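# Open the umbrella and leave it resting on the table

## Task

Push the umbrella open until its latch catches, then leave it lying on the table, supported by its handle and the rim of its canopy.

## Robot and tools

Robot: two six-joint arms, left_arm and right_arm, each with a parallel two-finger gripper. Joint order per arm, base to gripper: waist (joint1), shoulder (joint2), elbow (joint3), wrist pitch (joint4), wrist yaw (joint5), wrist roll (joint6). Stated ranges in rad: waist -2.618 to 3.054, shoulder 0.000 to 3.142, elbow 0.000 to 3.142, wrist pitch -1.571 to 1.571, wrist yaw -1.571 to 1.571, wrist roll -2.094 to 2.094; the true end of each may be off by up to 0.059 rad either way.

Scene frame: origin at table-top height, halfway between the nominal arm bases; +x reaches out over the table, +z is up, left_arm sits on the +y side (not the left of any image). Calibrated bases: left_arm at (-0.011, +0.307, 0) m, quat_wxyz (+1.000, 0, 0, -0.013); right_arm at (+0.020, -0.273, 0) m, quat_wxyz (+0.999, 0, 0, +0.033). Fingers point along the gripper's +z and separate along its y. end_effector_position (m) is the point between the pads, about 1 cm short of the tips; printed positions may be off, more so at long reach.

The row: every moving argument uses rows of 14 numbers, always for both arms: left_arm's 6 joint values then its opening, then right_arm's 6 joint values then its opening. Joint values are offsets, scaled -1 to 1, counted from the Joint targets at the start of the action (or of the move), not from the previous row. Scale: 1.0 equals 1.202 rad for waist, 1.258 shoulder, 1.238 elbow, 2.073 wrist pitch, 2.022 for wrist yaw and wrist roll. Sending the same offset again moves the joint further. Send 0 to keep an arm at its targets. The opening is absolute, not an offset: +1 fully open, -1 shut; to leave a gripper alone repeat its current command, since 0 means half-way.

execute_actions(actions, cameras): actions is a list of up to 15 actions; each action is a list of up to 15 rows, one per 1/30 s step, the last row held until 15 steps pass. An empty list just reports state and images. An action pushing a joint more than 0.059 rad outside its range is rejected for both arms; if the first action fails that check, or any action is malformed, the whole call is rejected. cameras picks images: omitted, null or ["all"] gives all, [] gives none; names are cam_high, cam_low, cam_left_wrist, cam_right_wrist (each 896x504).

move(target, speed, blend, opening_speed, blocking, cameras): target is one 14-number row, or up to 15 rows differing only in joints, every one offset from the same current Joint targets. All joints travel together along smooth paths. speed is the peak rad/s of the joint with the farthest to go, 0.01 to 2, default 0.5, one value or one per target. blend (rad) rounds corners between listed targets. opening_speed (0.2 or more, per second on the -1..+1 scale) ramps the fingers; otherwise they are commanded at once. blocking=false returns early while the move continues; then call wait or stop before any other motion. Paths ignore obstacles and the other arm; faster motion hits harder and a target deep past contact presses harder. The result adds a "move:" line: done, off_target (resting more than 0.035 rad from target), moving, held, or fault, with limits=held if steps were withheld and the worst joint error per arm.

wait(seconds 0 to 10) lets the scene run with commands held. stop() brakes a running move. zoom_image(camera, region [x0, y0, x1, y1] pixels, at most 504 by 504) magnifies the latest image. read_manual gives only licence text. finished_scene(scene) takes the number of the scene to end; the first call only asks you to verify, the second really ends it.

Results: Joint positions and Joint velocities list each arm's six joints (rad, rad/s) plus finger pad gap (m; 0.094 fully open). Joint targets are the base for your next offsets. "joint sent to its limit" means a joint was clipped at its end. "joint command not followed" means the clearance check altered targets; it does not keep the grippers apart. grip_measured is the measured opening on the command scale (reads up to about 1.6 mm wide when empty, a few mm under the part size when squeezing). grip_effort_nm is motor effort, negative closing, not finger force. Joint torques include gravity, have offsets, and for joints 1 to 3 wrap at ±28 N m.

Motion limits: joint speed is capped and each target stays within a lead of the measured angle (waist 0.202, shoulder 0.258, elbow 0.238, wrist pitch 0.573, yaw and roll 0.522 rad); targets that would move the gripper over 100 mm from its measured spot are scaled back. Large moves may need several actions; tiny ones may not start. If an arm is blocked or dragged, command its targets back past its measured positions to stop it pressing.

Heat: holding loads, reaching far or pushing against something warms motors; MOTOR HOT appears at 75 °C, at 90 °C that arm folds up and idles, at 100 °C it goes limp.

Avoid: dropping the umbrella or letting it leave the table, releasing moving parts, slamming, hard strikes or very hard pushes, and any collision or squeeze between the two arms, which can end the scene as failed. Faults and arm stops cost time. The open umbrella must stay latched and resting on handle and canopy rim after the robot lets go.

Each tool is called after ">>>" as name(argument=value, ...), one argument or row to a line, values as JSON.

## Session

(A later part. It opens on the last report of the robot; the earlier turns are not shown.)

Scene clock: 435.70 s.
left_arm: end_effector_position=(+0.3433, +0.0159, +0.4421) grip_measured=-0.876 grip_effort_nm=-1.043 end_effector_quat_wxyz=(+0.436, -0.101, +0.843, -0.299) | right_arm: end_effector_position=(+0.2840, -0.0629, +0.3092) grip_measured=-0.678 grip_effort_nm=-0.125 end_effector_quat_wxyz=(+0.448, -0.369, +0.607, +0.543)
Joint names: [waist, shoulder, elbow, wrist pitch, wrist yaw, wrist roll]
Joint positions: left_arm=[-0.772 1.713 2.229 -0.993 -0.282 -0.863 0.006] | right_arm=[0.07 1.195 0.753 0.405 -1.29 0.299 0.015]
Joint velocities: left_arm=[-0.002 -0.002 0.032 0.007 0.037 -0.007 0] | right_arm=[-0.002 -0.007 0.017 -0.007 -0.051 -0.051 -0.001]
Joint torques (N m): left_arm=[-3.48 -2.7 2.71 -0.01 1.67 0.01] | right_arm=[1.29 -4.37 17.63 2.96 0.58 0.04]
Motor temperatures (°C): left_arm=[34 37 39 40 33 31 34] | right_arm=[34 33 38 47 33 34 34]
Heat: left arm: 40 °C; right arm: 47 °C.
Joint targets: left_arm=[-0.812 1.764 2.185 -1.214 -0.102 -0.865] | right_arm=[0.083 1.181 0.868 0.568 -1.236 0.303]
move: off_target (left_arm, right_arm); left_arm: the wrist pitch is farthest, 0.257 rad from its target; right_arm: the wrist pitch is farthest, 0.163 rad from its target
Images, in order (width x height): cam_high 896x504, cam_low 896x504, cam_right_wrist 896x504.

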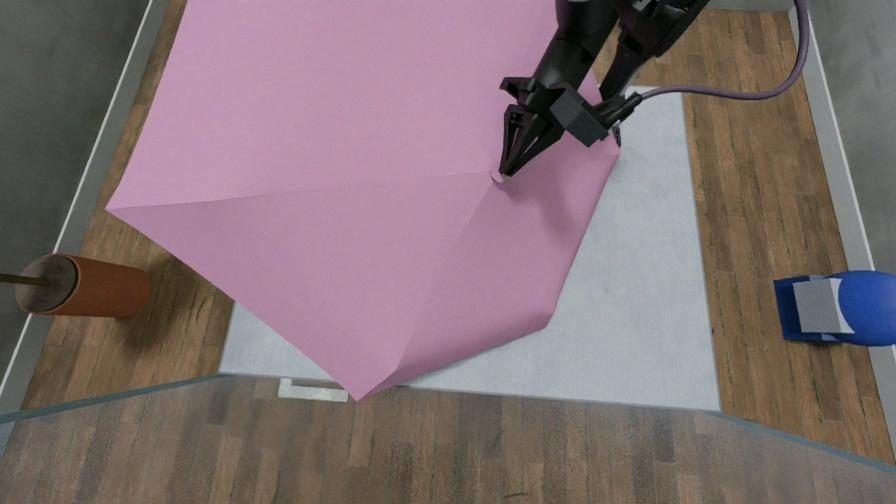

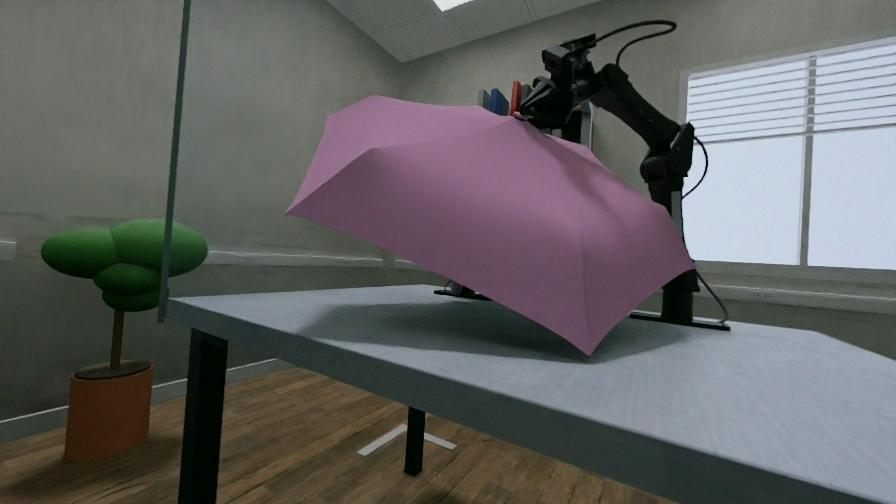

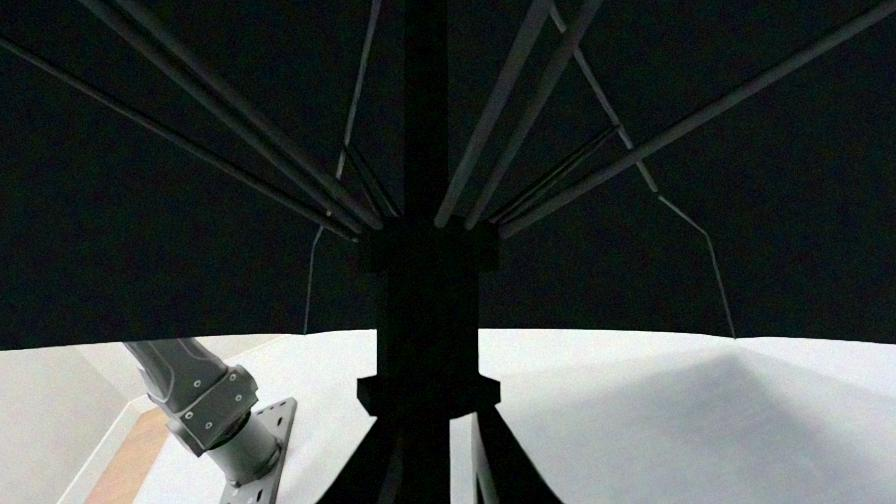

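>>> move(
  target=[-0.01,0.0127,-0.0105,-0.0289,0.0262,0,-0.93,0.0499,0.0413,0.0816,0.0024,0.0346,0.0376,-0.68],
  speed=0.12,
  cameras=["cam_right_wrist", "cam_high"],
)

Scene clock: 456.67 s.
left_arm: end_effector_position=(+0.3437, +0.0141, +0.4438) grip_measured=-0.876 grip_effort_nm=-1.033 end_effector_quat_wxyz=(+0.440, -0.094, +0.841, -0.299) | right_arm: end_effector_position=(+0.2903, -0.0447, +0.3292) grip_measured=-0.678 grip_effort_nm=-0.129 end_effector_quat_wxyz=(+0.428, -0.364, +0.606, +0.563)
Joint names: [waist, shoulder, elbow, wrist pitch, wrist yaw, wrist roll]
Joint positions: left_arm=[-0.774 1.714 2.229 -0.983 -0.283 -0.847 0.006] | right_arm=[0.131 1.249 0.851 0.395 -1.265 0.378 0.015]
Joint velocities: left_arm=[0.007 -0.012 0.007 -0.007 -0.022 -0.007 0.001] | right_arm=[-0.012 -0.012 -0.027 -0.007 -0.037 -0.037 0.001]
Joint torques (N m): left_arm=[-3.3 -2.76 2.77 -0.05 1.67 -0.11] | right_arm=[1.21 -4.88 18.02 3.11 1.1 0.04]
Motor temperatures (°C): left_arm=[34 36 39 39 35 31 34] | right_arm=[34 33 43 54 33 34 34]
Heat: left arm: 39 °C; right arm: 54 °C.
Joint targets: left_arm=[-0.813 1.765 2.185 -1.206 -0.103 -0.861] | right_arm=[0.143 1.233 0.969 0.573 -1.166 0.379]
move: off_target (left_arm, right_arm); left_arm: the wrist pitch is farthest, 0.291 rad from its target; right_arm: the wrist pitch is farthest, 0.178 rad from its target
Images, in order (width x height): cam_high 896x504, cam_right_wrist 896x504.

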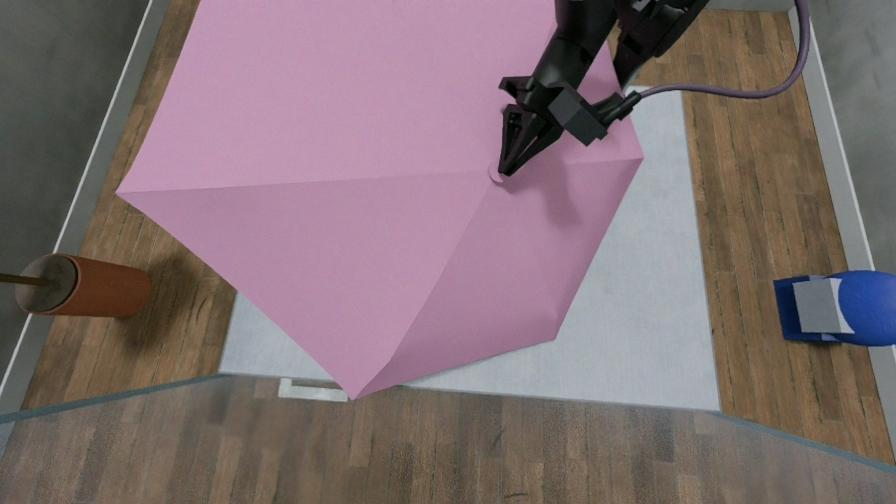

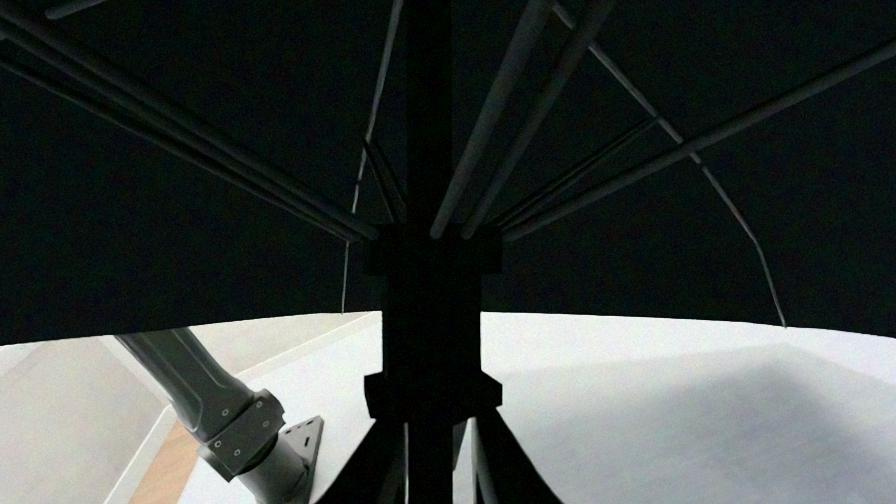

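>>> zoom_image(
  camera="cam_right_wrist",
  region=[330, 200, 560, 504],
)

Scaled by 1.658 from the camera's 896x504 image, which has a finer 1280x720 frame.

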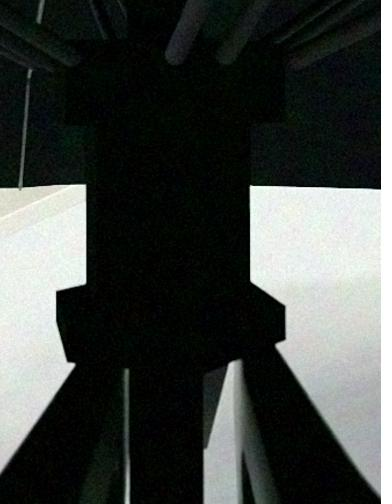

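>>> move(
  target=[
    [0.0316,-0.0342,0.042,0.111,-0.089,0.0054,-0.93,-0.0178,-0.0122,-0.1446,-0.0738,-0.0415,-0.0054,-0.68],
    [0.0316,-0.0342,0.042,0.111,-0.089,0.0054,-0.93,-0.0348,-0.0647,-0.2351,-0.0453,-0.0223,-0.0237,-0.68],
  ],
  speed=[0.2, 0.2],
  cameras=["cam_right_wrist", "cam_high", "cam_low"],
)

Scene clock: 475.30 s.
left_arm: end_effector_position=(+0.3417, +0.0148, +0.4396) grip_measured=-0.876 grip_effort_nm=-1.033 end_effector_quat_wxyz=(+0.435, -0.089, +0.847, -0.293) | right_arm: end_effector_position=(+0.2803, -0.0562, +0.3019) grip_measured=-0.678 grip_effort_nm=-0.125 end_effector_quat_wxyz=(+0.452, -0.353, +0.614, +0.543)
Joint names: [waist, shoulder, elbow, wrist pitch, wrist yaw, wrist roll]
Joint positions: left_arm=[-0.774 1.714 2.229 -1.002 -0.276 -0.842 0.006] | right_arm=[0.107 1.172 0.697 0.464 -1.225 0.345 0.015]
Joint velocities: left_arm=[0.002 0.007 0.022 0.007 -0.051 -0.051 0] | right_arm=[0.007 0.017 -0.017 -0.022 -0.037 0.007 0]
Joint torques (N m): left_arm=[-0.06 -5.85 6.76 2.49 -0.16 -0.04] | right_arm=[-0.59 -4.6 5.67 1.59 0.13 -0.11]
Motor temperatures (°C): left_arm=[34 36 39 39 36 31 34] | right_arm=[34 33 43 54 34 34 34]
Heat: left arm: 39 °C; right arm: 54 °C.
Joint targets: left_arm=[-0.775 1.722 2.237 -0.976 -0.283 -0.850] | right_arm=[0.102 1.151 0.678 0.479 -1.211 0.331]
move: done
Images, in order (width x height): cam_high 896x504, cam_low 896x504, cam_right_wrist 896x504.

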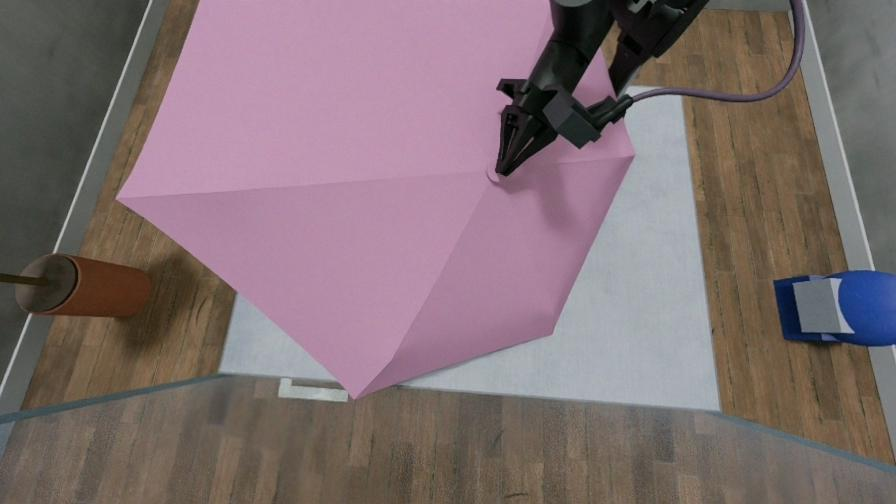

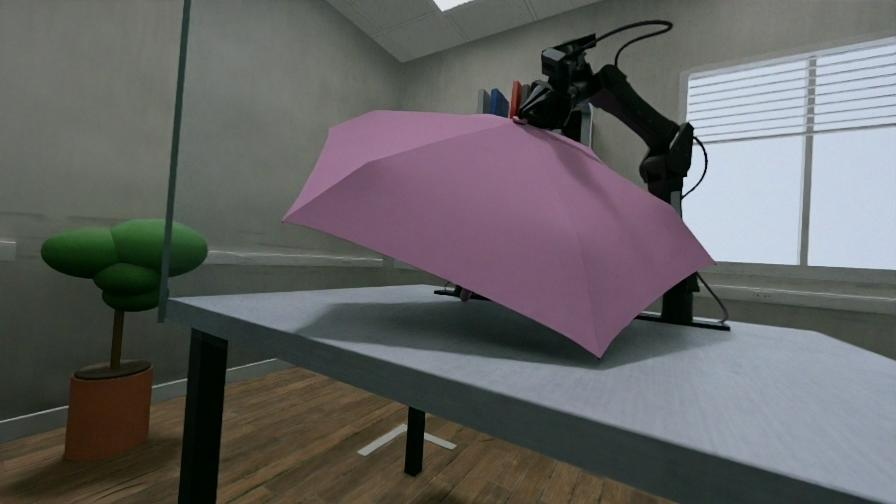

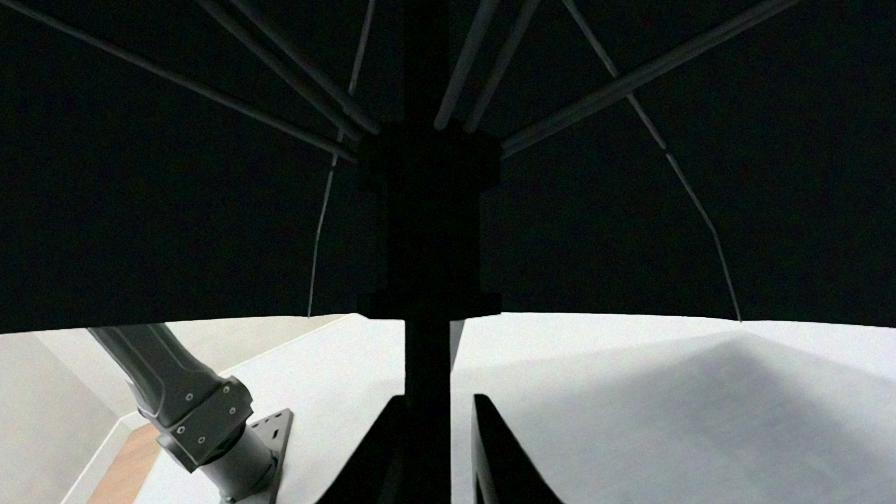

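>>> zoom_image(
  camera="cam_right_wrist",
  region=[330, 180, 560, 504],
)

Scaled by 1.556 from the camera's 896x504 image, which has a finer 1280x720 frame.

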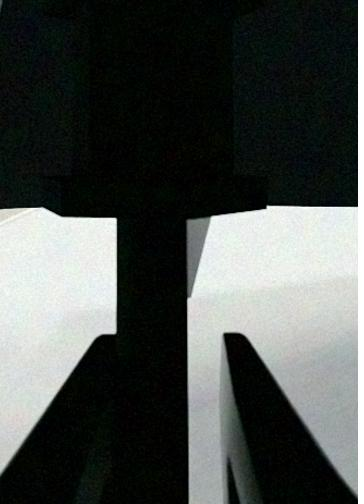

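>>> move(
  target=[
    [0,0,0,0,0,0,-0.93,-0.0998,-0.0238,-0.0226,-0.0019,-0.0747,0.002,-0.3],
    [0,0,0,0,0,0,-0.93,-0.2779,-0.1693,-0.1624,-0.0068,-0.0935,-0.0401,-0.3],
    [0,0,0,0,0,0,-0.93,-0.5757,-0.0882,-0.0549,-0.1008,0.2329,-0.0598,-0.3],
    [0,0,0,0,0,0,-0.93,-0.9917,-0.279,-0.1438,-0.2311,0.5989,-0.1637,-0.3],
  ],
  speed=[0.25, 0.4, 0.6, 0.8],
  blend=0.04,
  opening_speed=2,
  cameras=["cam_right_wrist", "cam_high", "cam_low", "cam_left_wrist"],
)

Scene clock: 504.07 s.
left_arm: end_effector_position=(+0.3417, +0.0148, +0.4396) grip_measured=-0.876 grip_effort_nm=-1.038 end_effector_quat_wxyz=(+0.435, -0.089, +0.847, -0.293) | right_arm: end_effector_position=(+0.1957, -0.5521, +0.2282) grip_measured=-0.302 grip_effort_nm=0.081 end_effector_quat_wxyz=(+0.529, +0.390, +0.697, -0.286)
Joint names: [waist, shoulder, elbow, wrist pitch, wrist yaw, wrist roll]
Joint positions: left_arm=[-0.774 1.714 2.229 -1.002 -0.276 -0.842 0.006] | right_arm=[-1.086 0.814 0.52 0.014 -0.014 0.011 0.033]
Joint velocities: left_arm=[0.002 -0.007 0.002 -0.051 -0.051 -0.081 0] | right_arm=[-0.002 0.007 0.002 0.037 0.007 -0.022 0.001]
Joint torques (N m): left_arm=[-0.03 -5.82 6.75 2.49 -0.16 -0.05] | right_arm=[-0.4 -2.18 6.06 1.76 0.15 -0.11]
Motor temperatures (°C): left_arm=[34 37 41 44 34 31 34] | right_arm=[34 34 38 48 33 34 34]
Heat: left arm: 44 °C; right arm: 48 °C.
Joint targets: left_arm=[-0.775 1.722 2.237 -0.976 -0.283 -0.850] | right_arm=[-1.091 0.800 0.500 0.000 -0.001 0.000]
move: done

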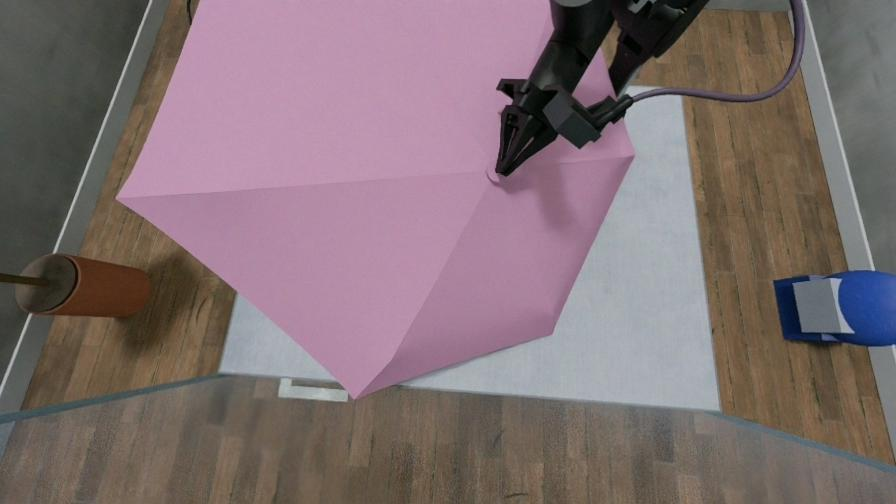

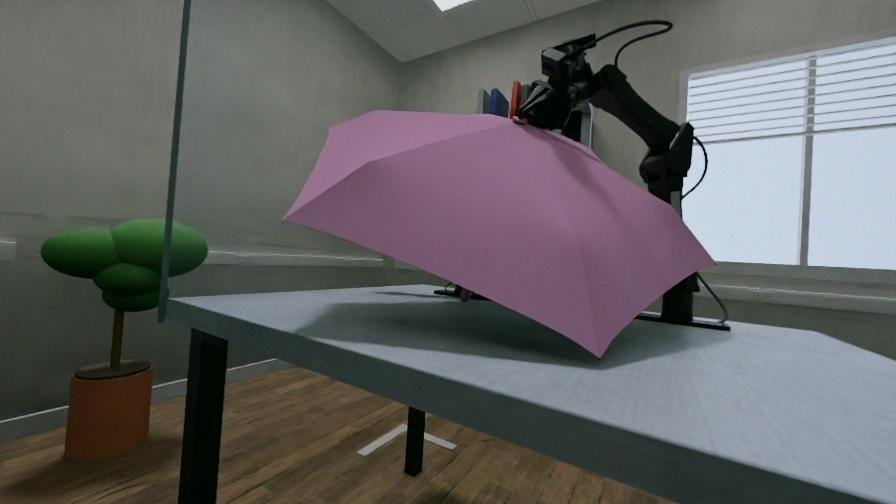

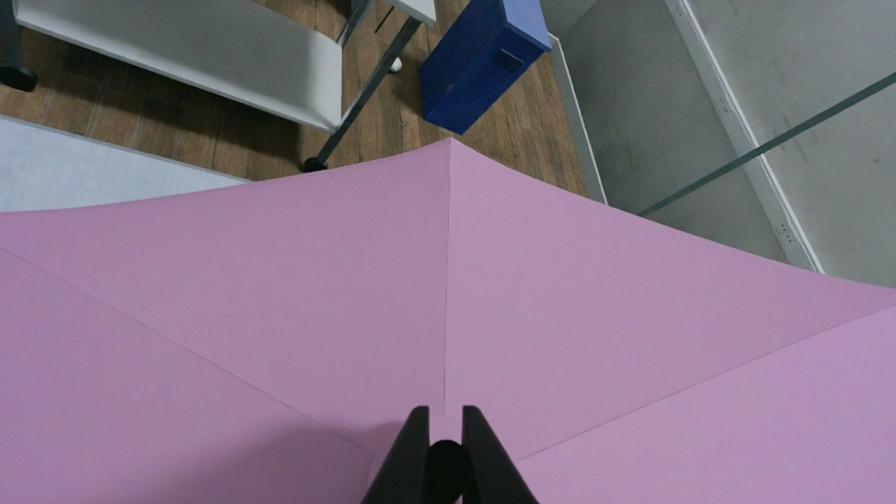

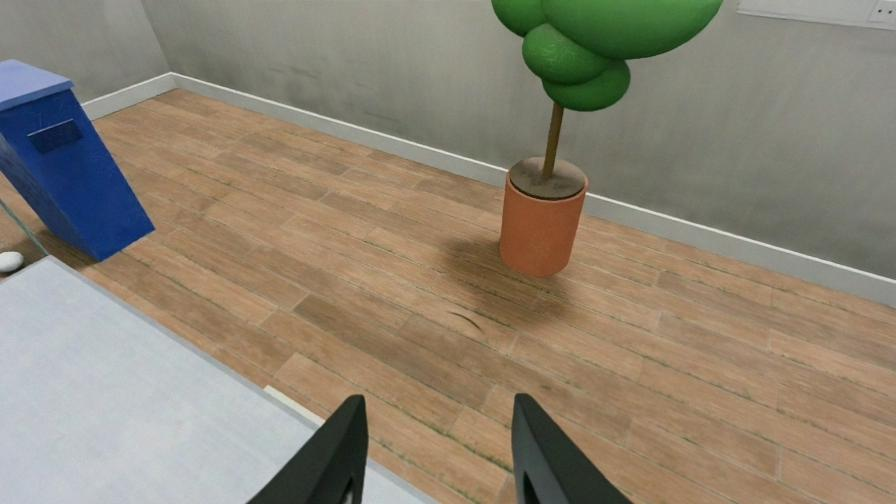

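>>> zoom_image(
  camera="cam_low",
  region=[400, 260, 540, 340],
)

>>> zoom_image(
  camera="cam_low",
  region=[520, 230, 760, 380],
)

Scaled by 3.600 from the camera's 896x504 image, which has a finer 1280x720 frame.

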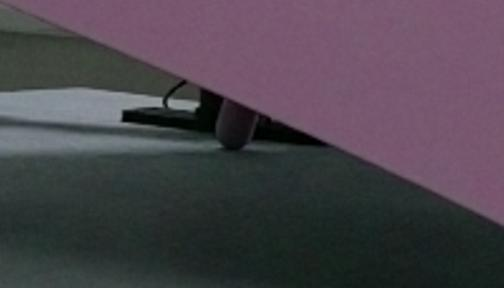

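Scaled by 2.100 from the camera's 896x504 image, which has a finer 1280x720 frame.

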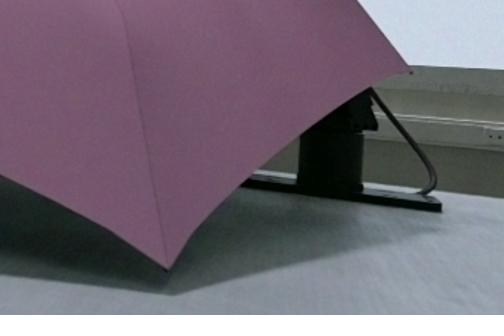

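>>> move(
  target=[0.0133,-0.1614,-0.3918,0.2455,0.1093,0.0569,-0.93,0,0,0,0,0,0,-0.3],
  speed=0.25,
  cameras=["cam_high", "cam_low"],
)

Scene clock: 557.13 s.
left_arm: end_effector_position=(+0.3355, -0.0217, +0.4311) grip_measured=-0.876 grip_effort_nm=-1.033 end_effector_quat_wxyz=(+0.459, -0.004, +0.794, -0.399) | right_arm: end_effector_position=(+0.1955, -0.5522, +0.2280) grip_measured=-0.302 grip_effort_nm=0.076 end_effector_quat_wxyz=(+0.529, +0.391, +0.697, -0.286)
Joint names: [waist, shoulder, elbow, wrist pitch, wrist yaw, wrist roll]
Joint positions: left_arm=[-0.763 1.542 1.768 -0.491 -0.076 -0.741 0.006] | right_arm=[-1.086 0.814 0.52 0.014 -0.013 0.011 0.033]
Joint velocities: left_arm=[-0.002 -0.007 -0.002 -0.022 0.007 0.007 -0.001] | right_arm=[0.017 -0.012 -0.012 -0.081 -0.066 0.037 0]
Joint torques (N m): left_arm=[0.38 -7.64 6.01 2.61 0.09 0.1] | right_arm=[-0.39 -2.18 6.05 1.77 0.15 -0.08]
Motor temperatures (°C): left_arm=[34 37 41 47 33 31 34] | right_arm=[34 33 37 47 33 34 34]
Heat: left arm: 47 °C; right arm: 47 °C.
Joint targets: left_arm=[-0.759 1.519 1.752 -0.467 -0.062 -0.735] | right_arm=[-1.091 0.800 0.500 0.000 0.000 0.000]
move: done
Images, in order (width x height): cam_high 896x504, cam_low 896x504.

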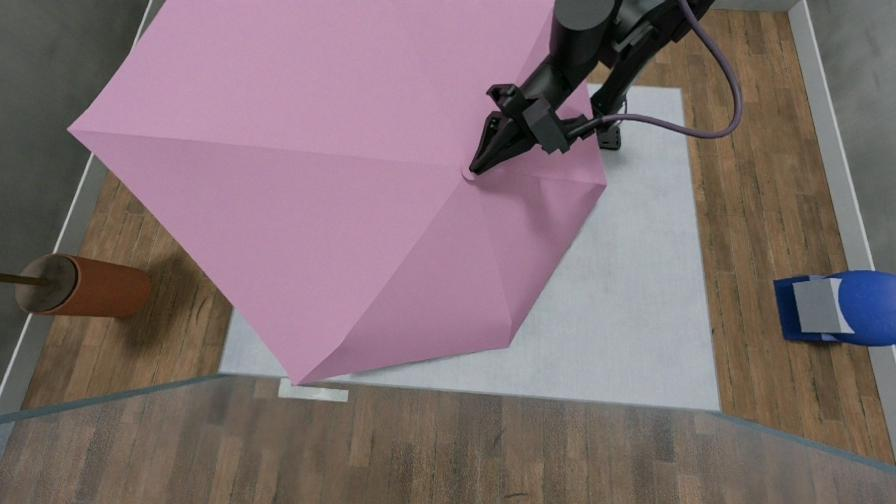

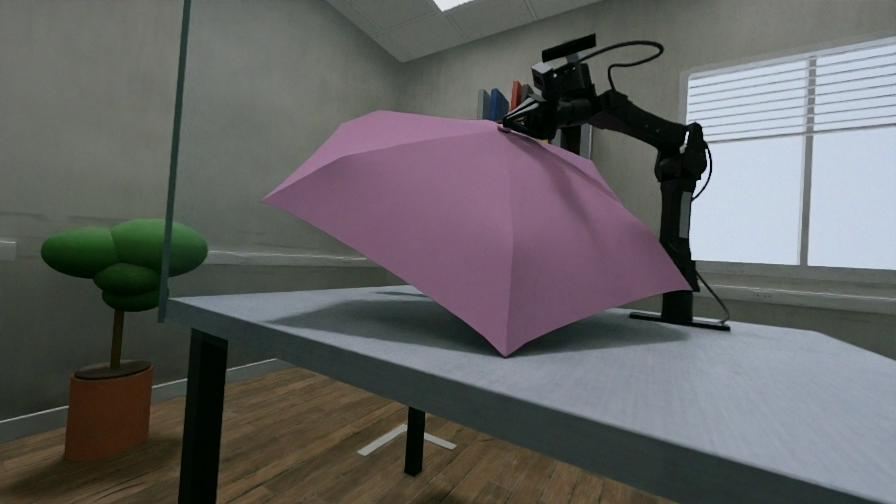

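>>> move(
  target=[0,0,0,0,0,0,-0.93,0.96,-0.1073,0.5291,-0.7236,0,0,-0.3],
  speed=0.8,
  cameras=["cam_right_wrist"],
)

Scene clock: 573.23 s.
left_arm: end_effector_position=(+0.3354, -0.0217, +0.4311) grip_measured=-0.876 grip_effort_nm=-1.028 end_effector_quat_wxyz=(+0.459, -0.004, +0.794, -0.399) | right_arm: end_effector_position=(+0.1540, -0.2541, +0.2311) grip_measured=-0.302 grip_effort_nm=0.066 end_effector_quat_wxyz=(+0.264, -0.056, +0.963, +0.021)
Joint names: [waist, shoulder, elbow, wrist pitch, wrist yaw, wrist roll]
Joint positions: left_arm=[-0.763 1.542 1.768 -0.491 -0.075 -0.74 0.006] | right_arm=[0.058 0.675 1.127 -1.486 -0.007 0.01 0.033]
Joint velocities: left_arm=[-0.017 -0.017 -0.002 -0.007 -0.066 0.007 0] | right_arm=[-0.002 -0.012 -0.002 0.037 0.007 -0.022 0]
Joint torques (N m): left_arm=[0.35 -7.65 6.04 2.61 0.1 0.1] | right_arm=[0.57 0.79 8.17 1.12 0.07 -0.08]
Motor temperatures (°C): left_arm=[34 37 40 47 33 31 34] | right_arm=[34 33 37 46 33 34 34]
Heat: left arm: 47 °C; right arm: 46 °C.
Joint targets: left_arm=[-0.759 1.519 1.752 -0.467 -0.062 -0.735] | right_arm=[0.063 0.665 1.155 -1.500 0.000 0.000]
move: done
Images, in order (width x height): cam_right_wrist 896x504.

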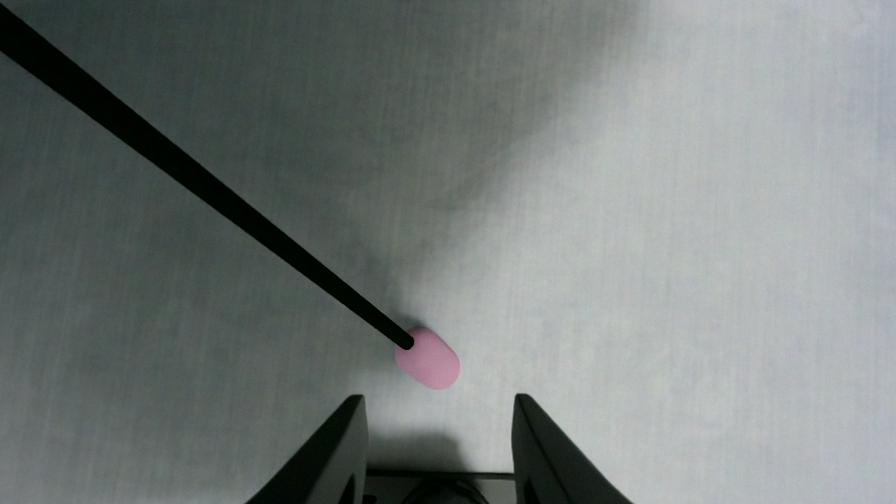

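>>> move(
  target=[-0.0491,0.1494,0.1987,-0.0352,-0.0406,-0.0143,-0.93,0,0,0,0,0,0,-0.3],
  speed=0.2,
  cameras=["cam_right_wrist", "cam_high"],
)

Scene clock: 636.20 s.
left_arm: end_effector_position=(+0.3496, -0.0545, +0.4333) grip_measured=-0.876 grip_effort_nm=-1.043 end_effector_quat_wxyz=(+0.458, -0.008, +0.800, -0.388) | right_arm: end_effector_position=(+0.1537, -0.2542, +0.2309) grip_measured=-0.302 grip_effort_nm=0.076 end_effector_quat_wxyz=(+0.264, -0.056, +0.963, +0.021)
Joint names: [waist, shoulder, elbow, wrist pitch, wrist yaw, wrist roll]
Joint positions: left_arm=[-0.81 1.694 1.961 -0.554 -0.137 -0.753 0.006] | right_arm=[0.058 0.675 1.127 -1.488 -0.007 0.01 0.033]
Joint velocities: left_arm=[0.002 -0.017 0.002 0.081 0.022 -0.022 0] | right_arm=[0.007 -0.002 -0.002 0.037 -0.007 -0.022 0]
Joint torques (N m): left_arm=[-0.68 -6.12 10.18 2.51 -0.11 -0.09] | right_arm=[0.47 0.84 8.12 1.11 0.08 -0.08]
Motor temperatures (°C): left_arm=[34 37 40 50 32 31 35] | right_arm=[34 33 37 43 33 34 34]
Heat: left arm: 50 °C; right arm: 43 °C.
Joint targets: left_arm=[-0.818 1.707 1.998 -0.540 -0.144 -0.764] | right_arm=[0.063 0.665 1.155 -1.500 0.000 0.000]
move: off_target (left_arm); left_arm: the elbow is farthest, 0.037 rad from its target
Images, in order (width x height): cam_high 896x504, cam_right_wrist 896x504.

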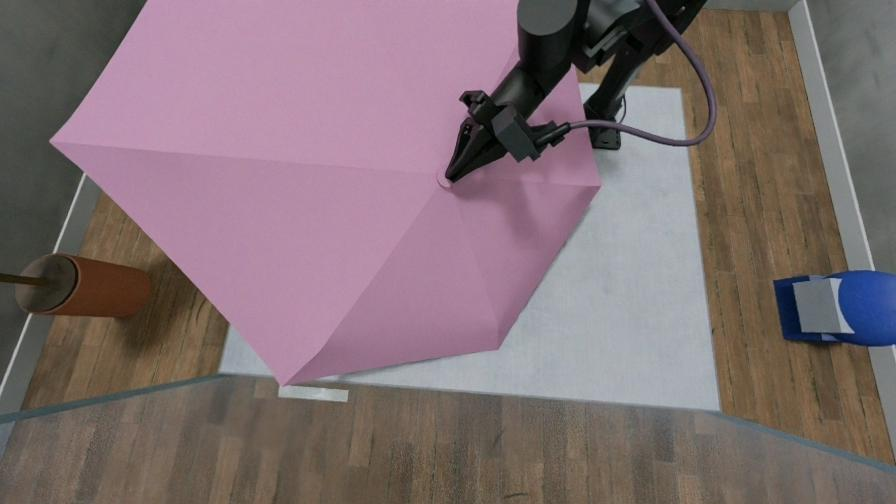

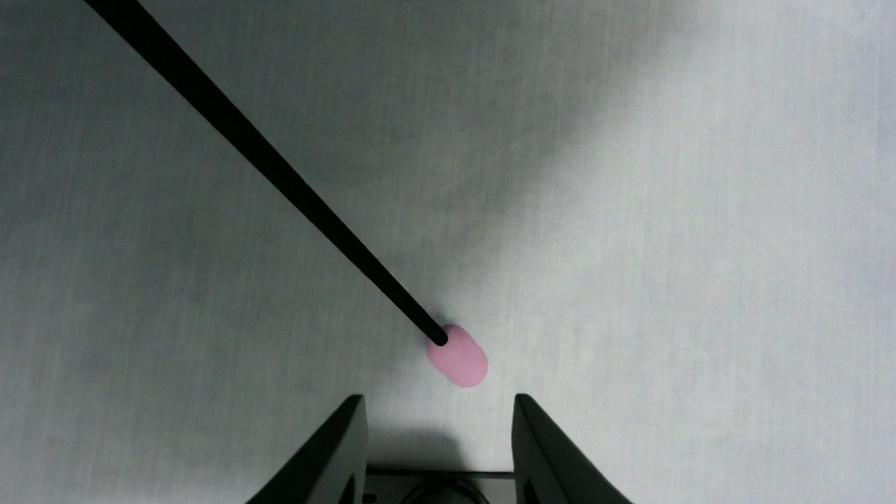

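>>> execute_actions(
  actions=[],
  cameras=["cam_high","cam_low","cam_right_wrist"],
)

Scene clock: 650.23 s.
left_arm: end_effector_position=(+0.3496, -0.0544, +0.4334) grip_measured=-0.876 grip_effort_nm=-1.033 end_effector_quat_wxyz=(+0.458, -0.008, +0.800, -0.388) | right_arm: end_effector_position=(+0.1537, -0.2542, +0.2309) grip_measured=-0.302 grip_effort_nm=0.071 end_effector_quat_wxyz=(+0.264, -0.056, +0.963, +0.021)
Joint names: [waist, shoulder, elbow, wrist pitch, wrist yaw, wrist roll]
Joint positions: left_arm=[-0.81 1.694 1.961 -0.554 -0.137 -0.753 0.006] | right_arm=[0.058 0.675 1.127 -1.488 -0.007 0.01 0.033]
Joint velocities: left_arm=[-0.002 -0.017 -0.007 -0.081 0.007 -0.007 0] | right_arm=[0.002 -0.007 0.002 0.022 -0.037 0.007 0]
Joint torques (N m): left_arm=[-0.66 -6.11 10.17 2.49 -0.11 -0.08] | right_arm=[0.55 0.83 8.14 1.13 0.08 -0.08]
Motor temperatures (°C): left_arm=[34 37 42 50 32 31 35] | right_arm=[34 33 37 42 33 34 34]
Heat: left arm: 50 °C; right arm: 42 °C.
Joint targets: left_arm=[-0.818 1.707 1.998 -0.540 -0.144 -0.764] | right_arm=[0.063 0.665 1.155 -1.500 0.000 0.000]
Tool commands: left_gripper/opening=-0.93 right_gripper/opening=-0.3
Images, in order (width x height): cam_high 896x504, cam_low 896x504, cam_right_wrist 896x504.

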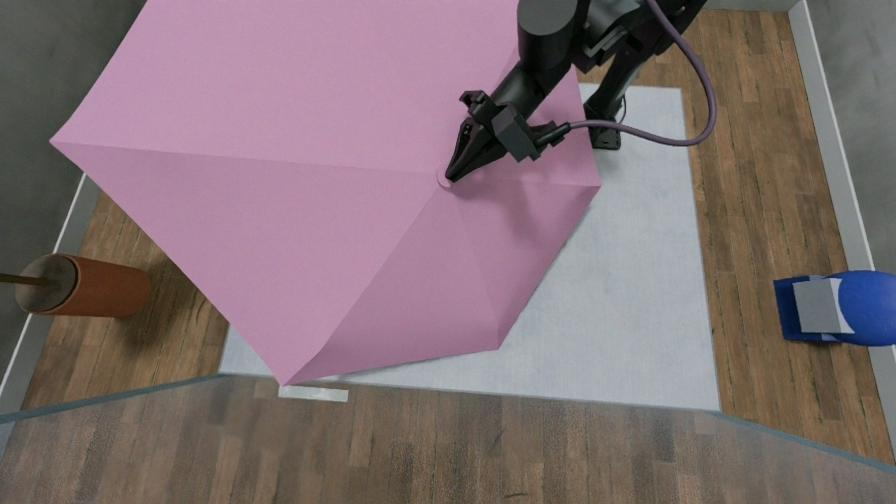

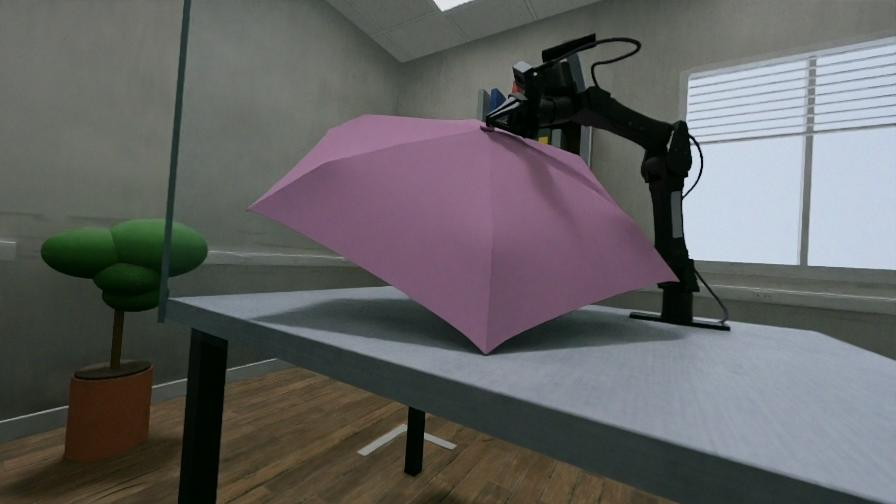

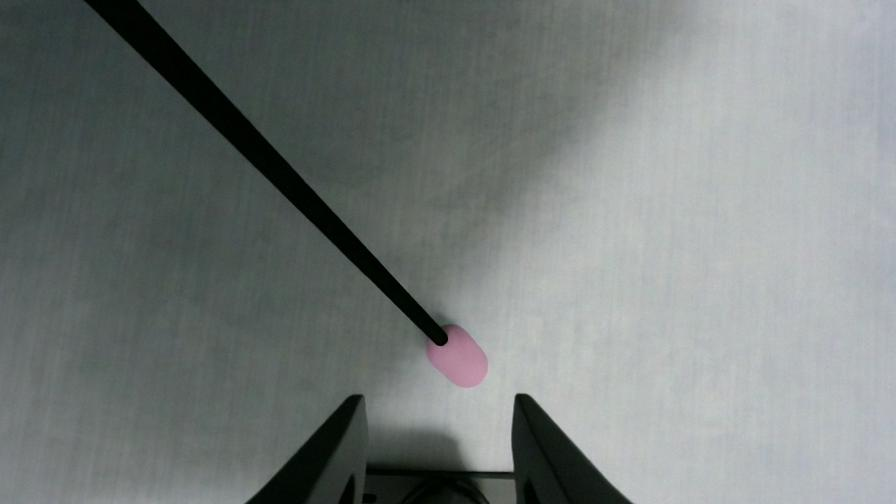

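>>> move(
  target=[-0.0183,0.0739,0.0905,-0.0092,-0.0104,-0.0035,-0.93,0,0,0,0,0,0,-0.3],
  speed=0.08,
  cameras=["cam_high","cam_right_wrist"],
)

Scene clock: 670.67 s.
left_arm: end_effector_position=(+0.3581, -0.0744, +0.4342) grip_measured=-0.876 grip_effort_nm=-1.038 end_effector_quat_wxyz=(+0.459, -0.009, +0.800, -0.387) | right_arm: end_effector_position=(+0.1537, -0.2542, +0.2309) grip_measured=-0.302 grip_effort_nm=0.076 end_effector_quat_wxyz=(+0.264, -0.056, +0.963, +0.021)
Joint names: [waist, shoulder, elbow, wrist pitch, wrist yaw, wrist roll]
Joint positions: left_arm=[-0.831 1.784 2.073 -0.577 -0.161 -0.758 0.006] | right_arm=[0.058 0.675 1.127 -1.488 -0.007 0.01 0.033]
Joint velocities: left_arm=[0.002 -0.002 -0.032 0.022 0.066 -0.007 0] | right_arm=[-0.002 0.022 -0.002 -0.051 -0.051 0.066 0]
Joint torques (N m): left_arm=[-0.75 -6.57 10.17 2.57 -0.09 -0.11] | right_arm=[0.51 0.79 8.2 1.13 0.08 -0.08]
Motor temperatures (°C): left_arm=[34 37 43 51 32 31 35] | right_arm=[34 33 37 42 33 34 34]
Heat: left arm: 51 °C; right arm: 42 °C.
Joint targets: left_arm=[-0.840 1.800 2.110 -0.559 -0.165 -0.771] | right_arm=[0.063 0.665 1.155 -1.500 0.000 0.000]
move: off_target (left_arm); left_arm: the elbow is farthest, 0.037 rad from its target
Images, in order (width x height): cam_high 896x504, cam_right_wrist 896x504.

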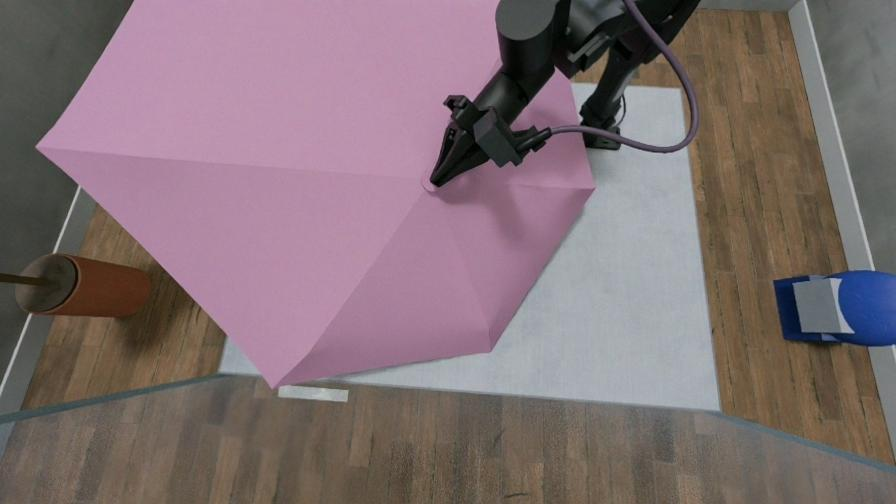

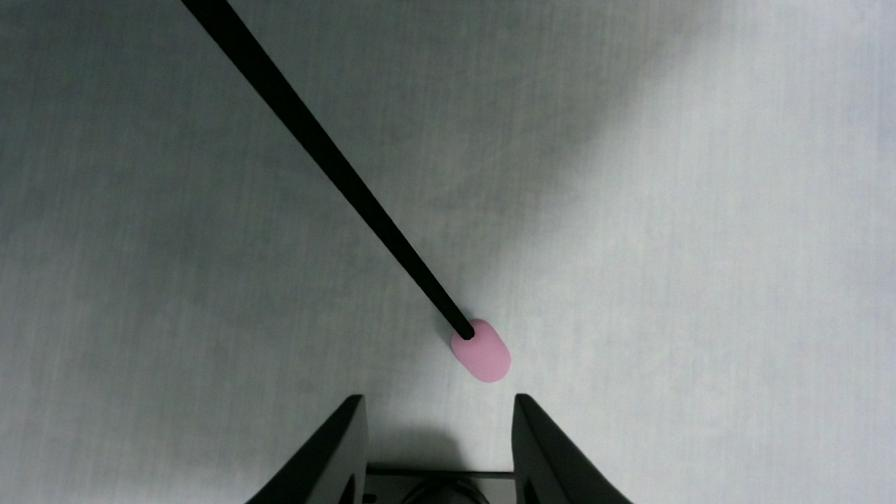

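>>> move(
  target=[
    [0.0,-0.0223,-0.0363,0.0,0.0,0.0,-0.93,0,0,0,0,0,0,-0.3],
    [0.0258,-0.2623,-0.4330,0.1476,0.0178,-0.002,-0.93,0,0,0,0,0,0,-0.3],
  ],
  speed=0.15,
  cameras=["cam_high","cam_low","cam_right_wrist"],
)

Scene clock: 700.23 s.
left_arm: end_effector_position=(+0.3286, -0.0336, +0.4256) grip_measured=-0.876 grip_effort_nm=-1.038 end_effector_quat_wxyz=(+0.486, -0.017, +0.763, -0.426) | right_arm: end_effector_position=(+0.1537, -0.2542, +0.2309) grip_measured=-0.302 grip_effort_nm=0.066 end_effector_quat_wxyz=(+0.264, -0.056, +0.963, +0.021)
Joint names: [waist, shoulder, elbow, wrist pitch, wrist yaw, wrist roll]
Joint positions: left_arm=[-0.815 1.491 1.594 -0.269 -0.141 -0.766 0.006] | right_arm=[0.058 0.675 1.127 -1.488 -0.007 0.01 0.033]
Joint velocities: left_arm=[-0.002 -0.012 0.007 -0.051 -0.051 0.007 0] | right_arm=[0.012 -0.017 -0.007 0.022 -0.022 -0.037 -0.001]
Joint torques (N m): left_arm=[0.54 -7.36 6.08 2.54 0.08 -0.06] | right_arm=[0.49 0.8 8.12 1.12 0.07 -0.1]
Motor temperatures (°C): left_arm=[34 37 42 52 32 31 35] | right_arm=[34 33 37 41 33 34 34]
Heat: left arm: 52 °C; right arm: 41 °C.
Joint targets: left_arm=[-0.809 1.470 1.574 -0.253 -0.129 -0.775] | right_arm=[0.063 0.665 1.155 -1.500 0.000 0.000]
move: done
Images, in order (width x height): cam_high 896x504, cam_low 896x504, cam_right_wrist 896x504.

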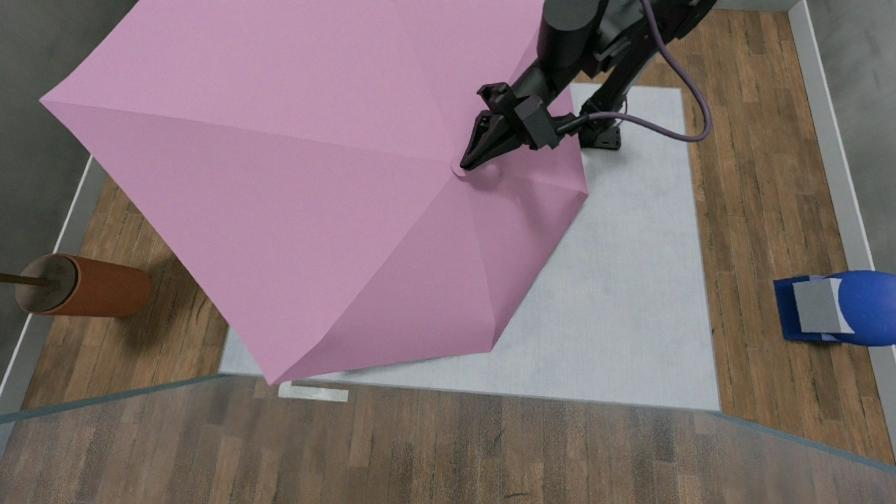

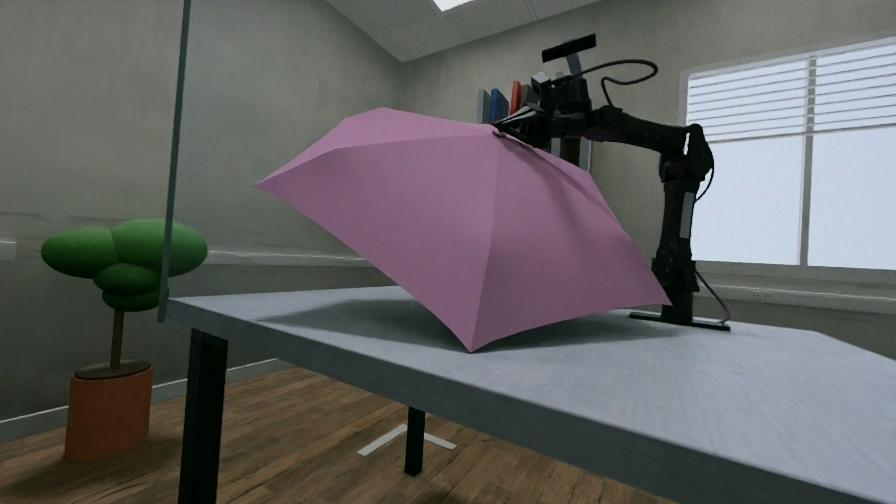

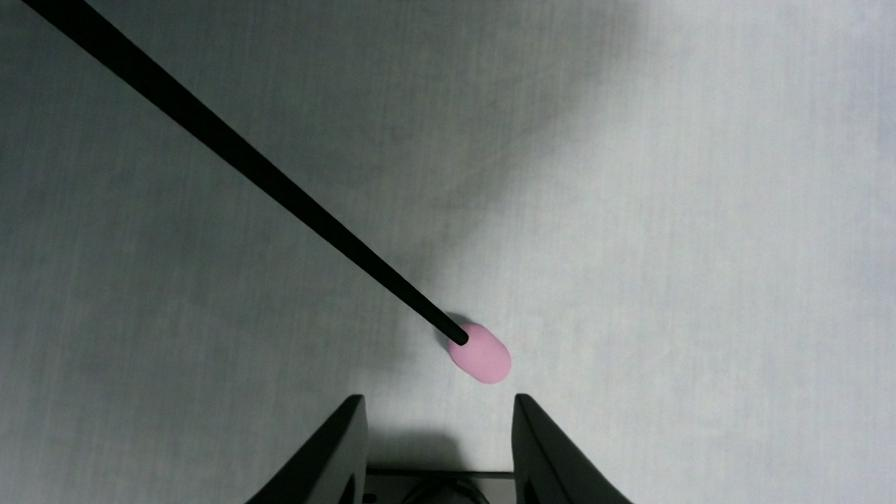

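>>> zoom_image(
  camera="cam_low",
  region=[420, 240, 740, 380],
)

>>> zoom_image(
  camera="cam_right_wrist",
  region=[400, 280, 560, 420],
)

Scaled by 1.575 from the camera's 896x504 image, which has a finer 1280x720 frame.

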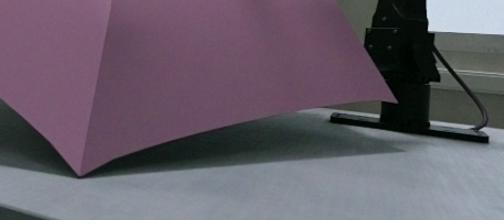

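Scaled by 3.150 from the camera's 896x504 image, which has a finer 1280x720 frame.

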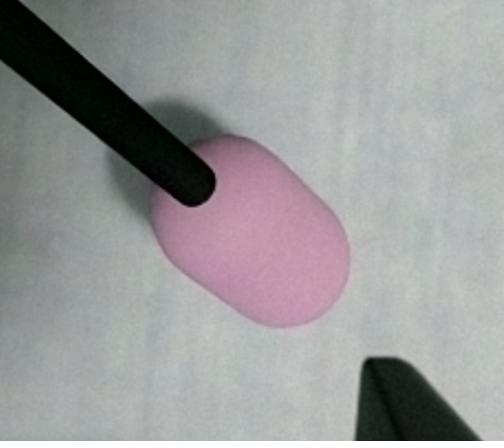

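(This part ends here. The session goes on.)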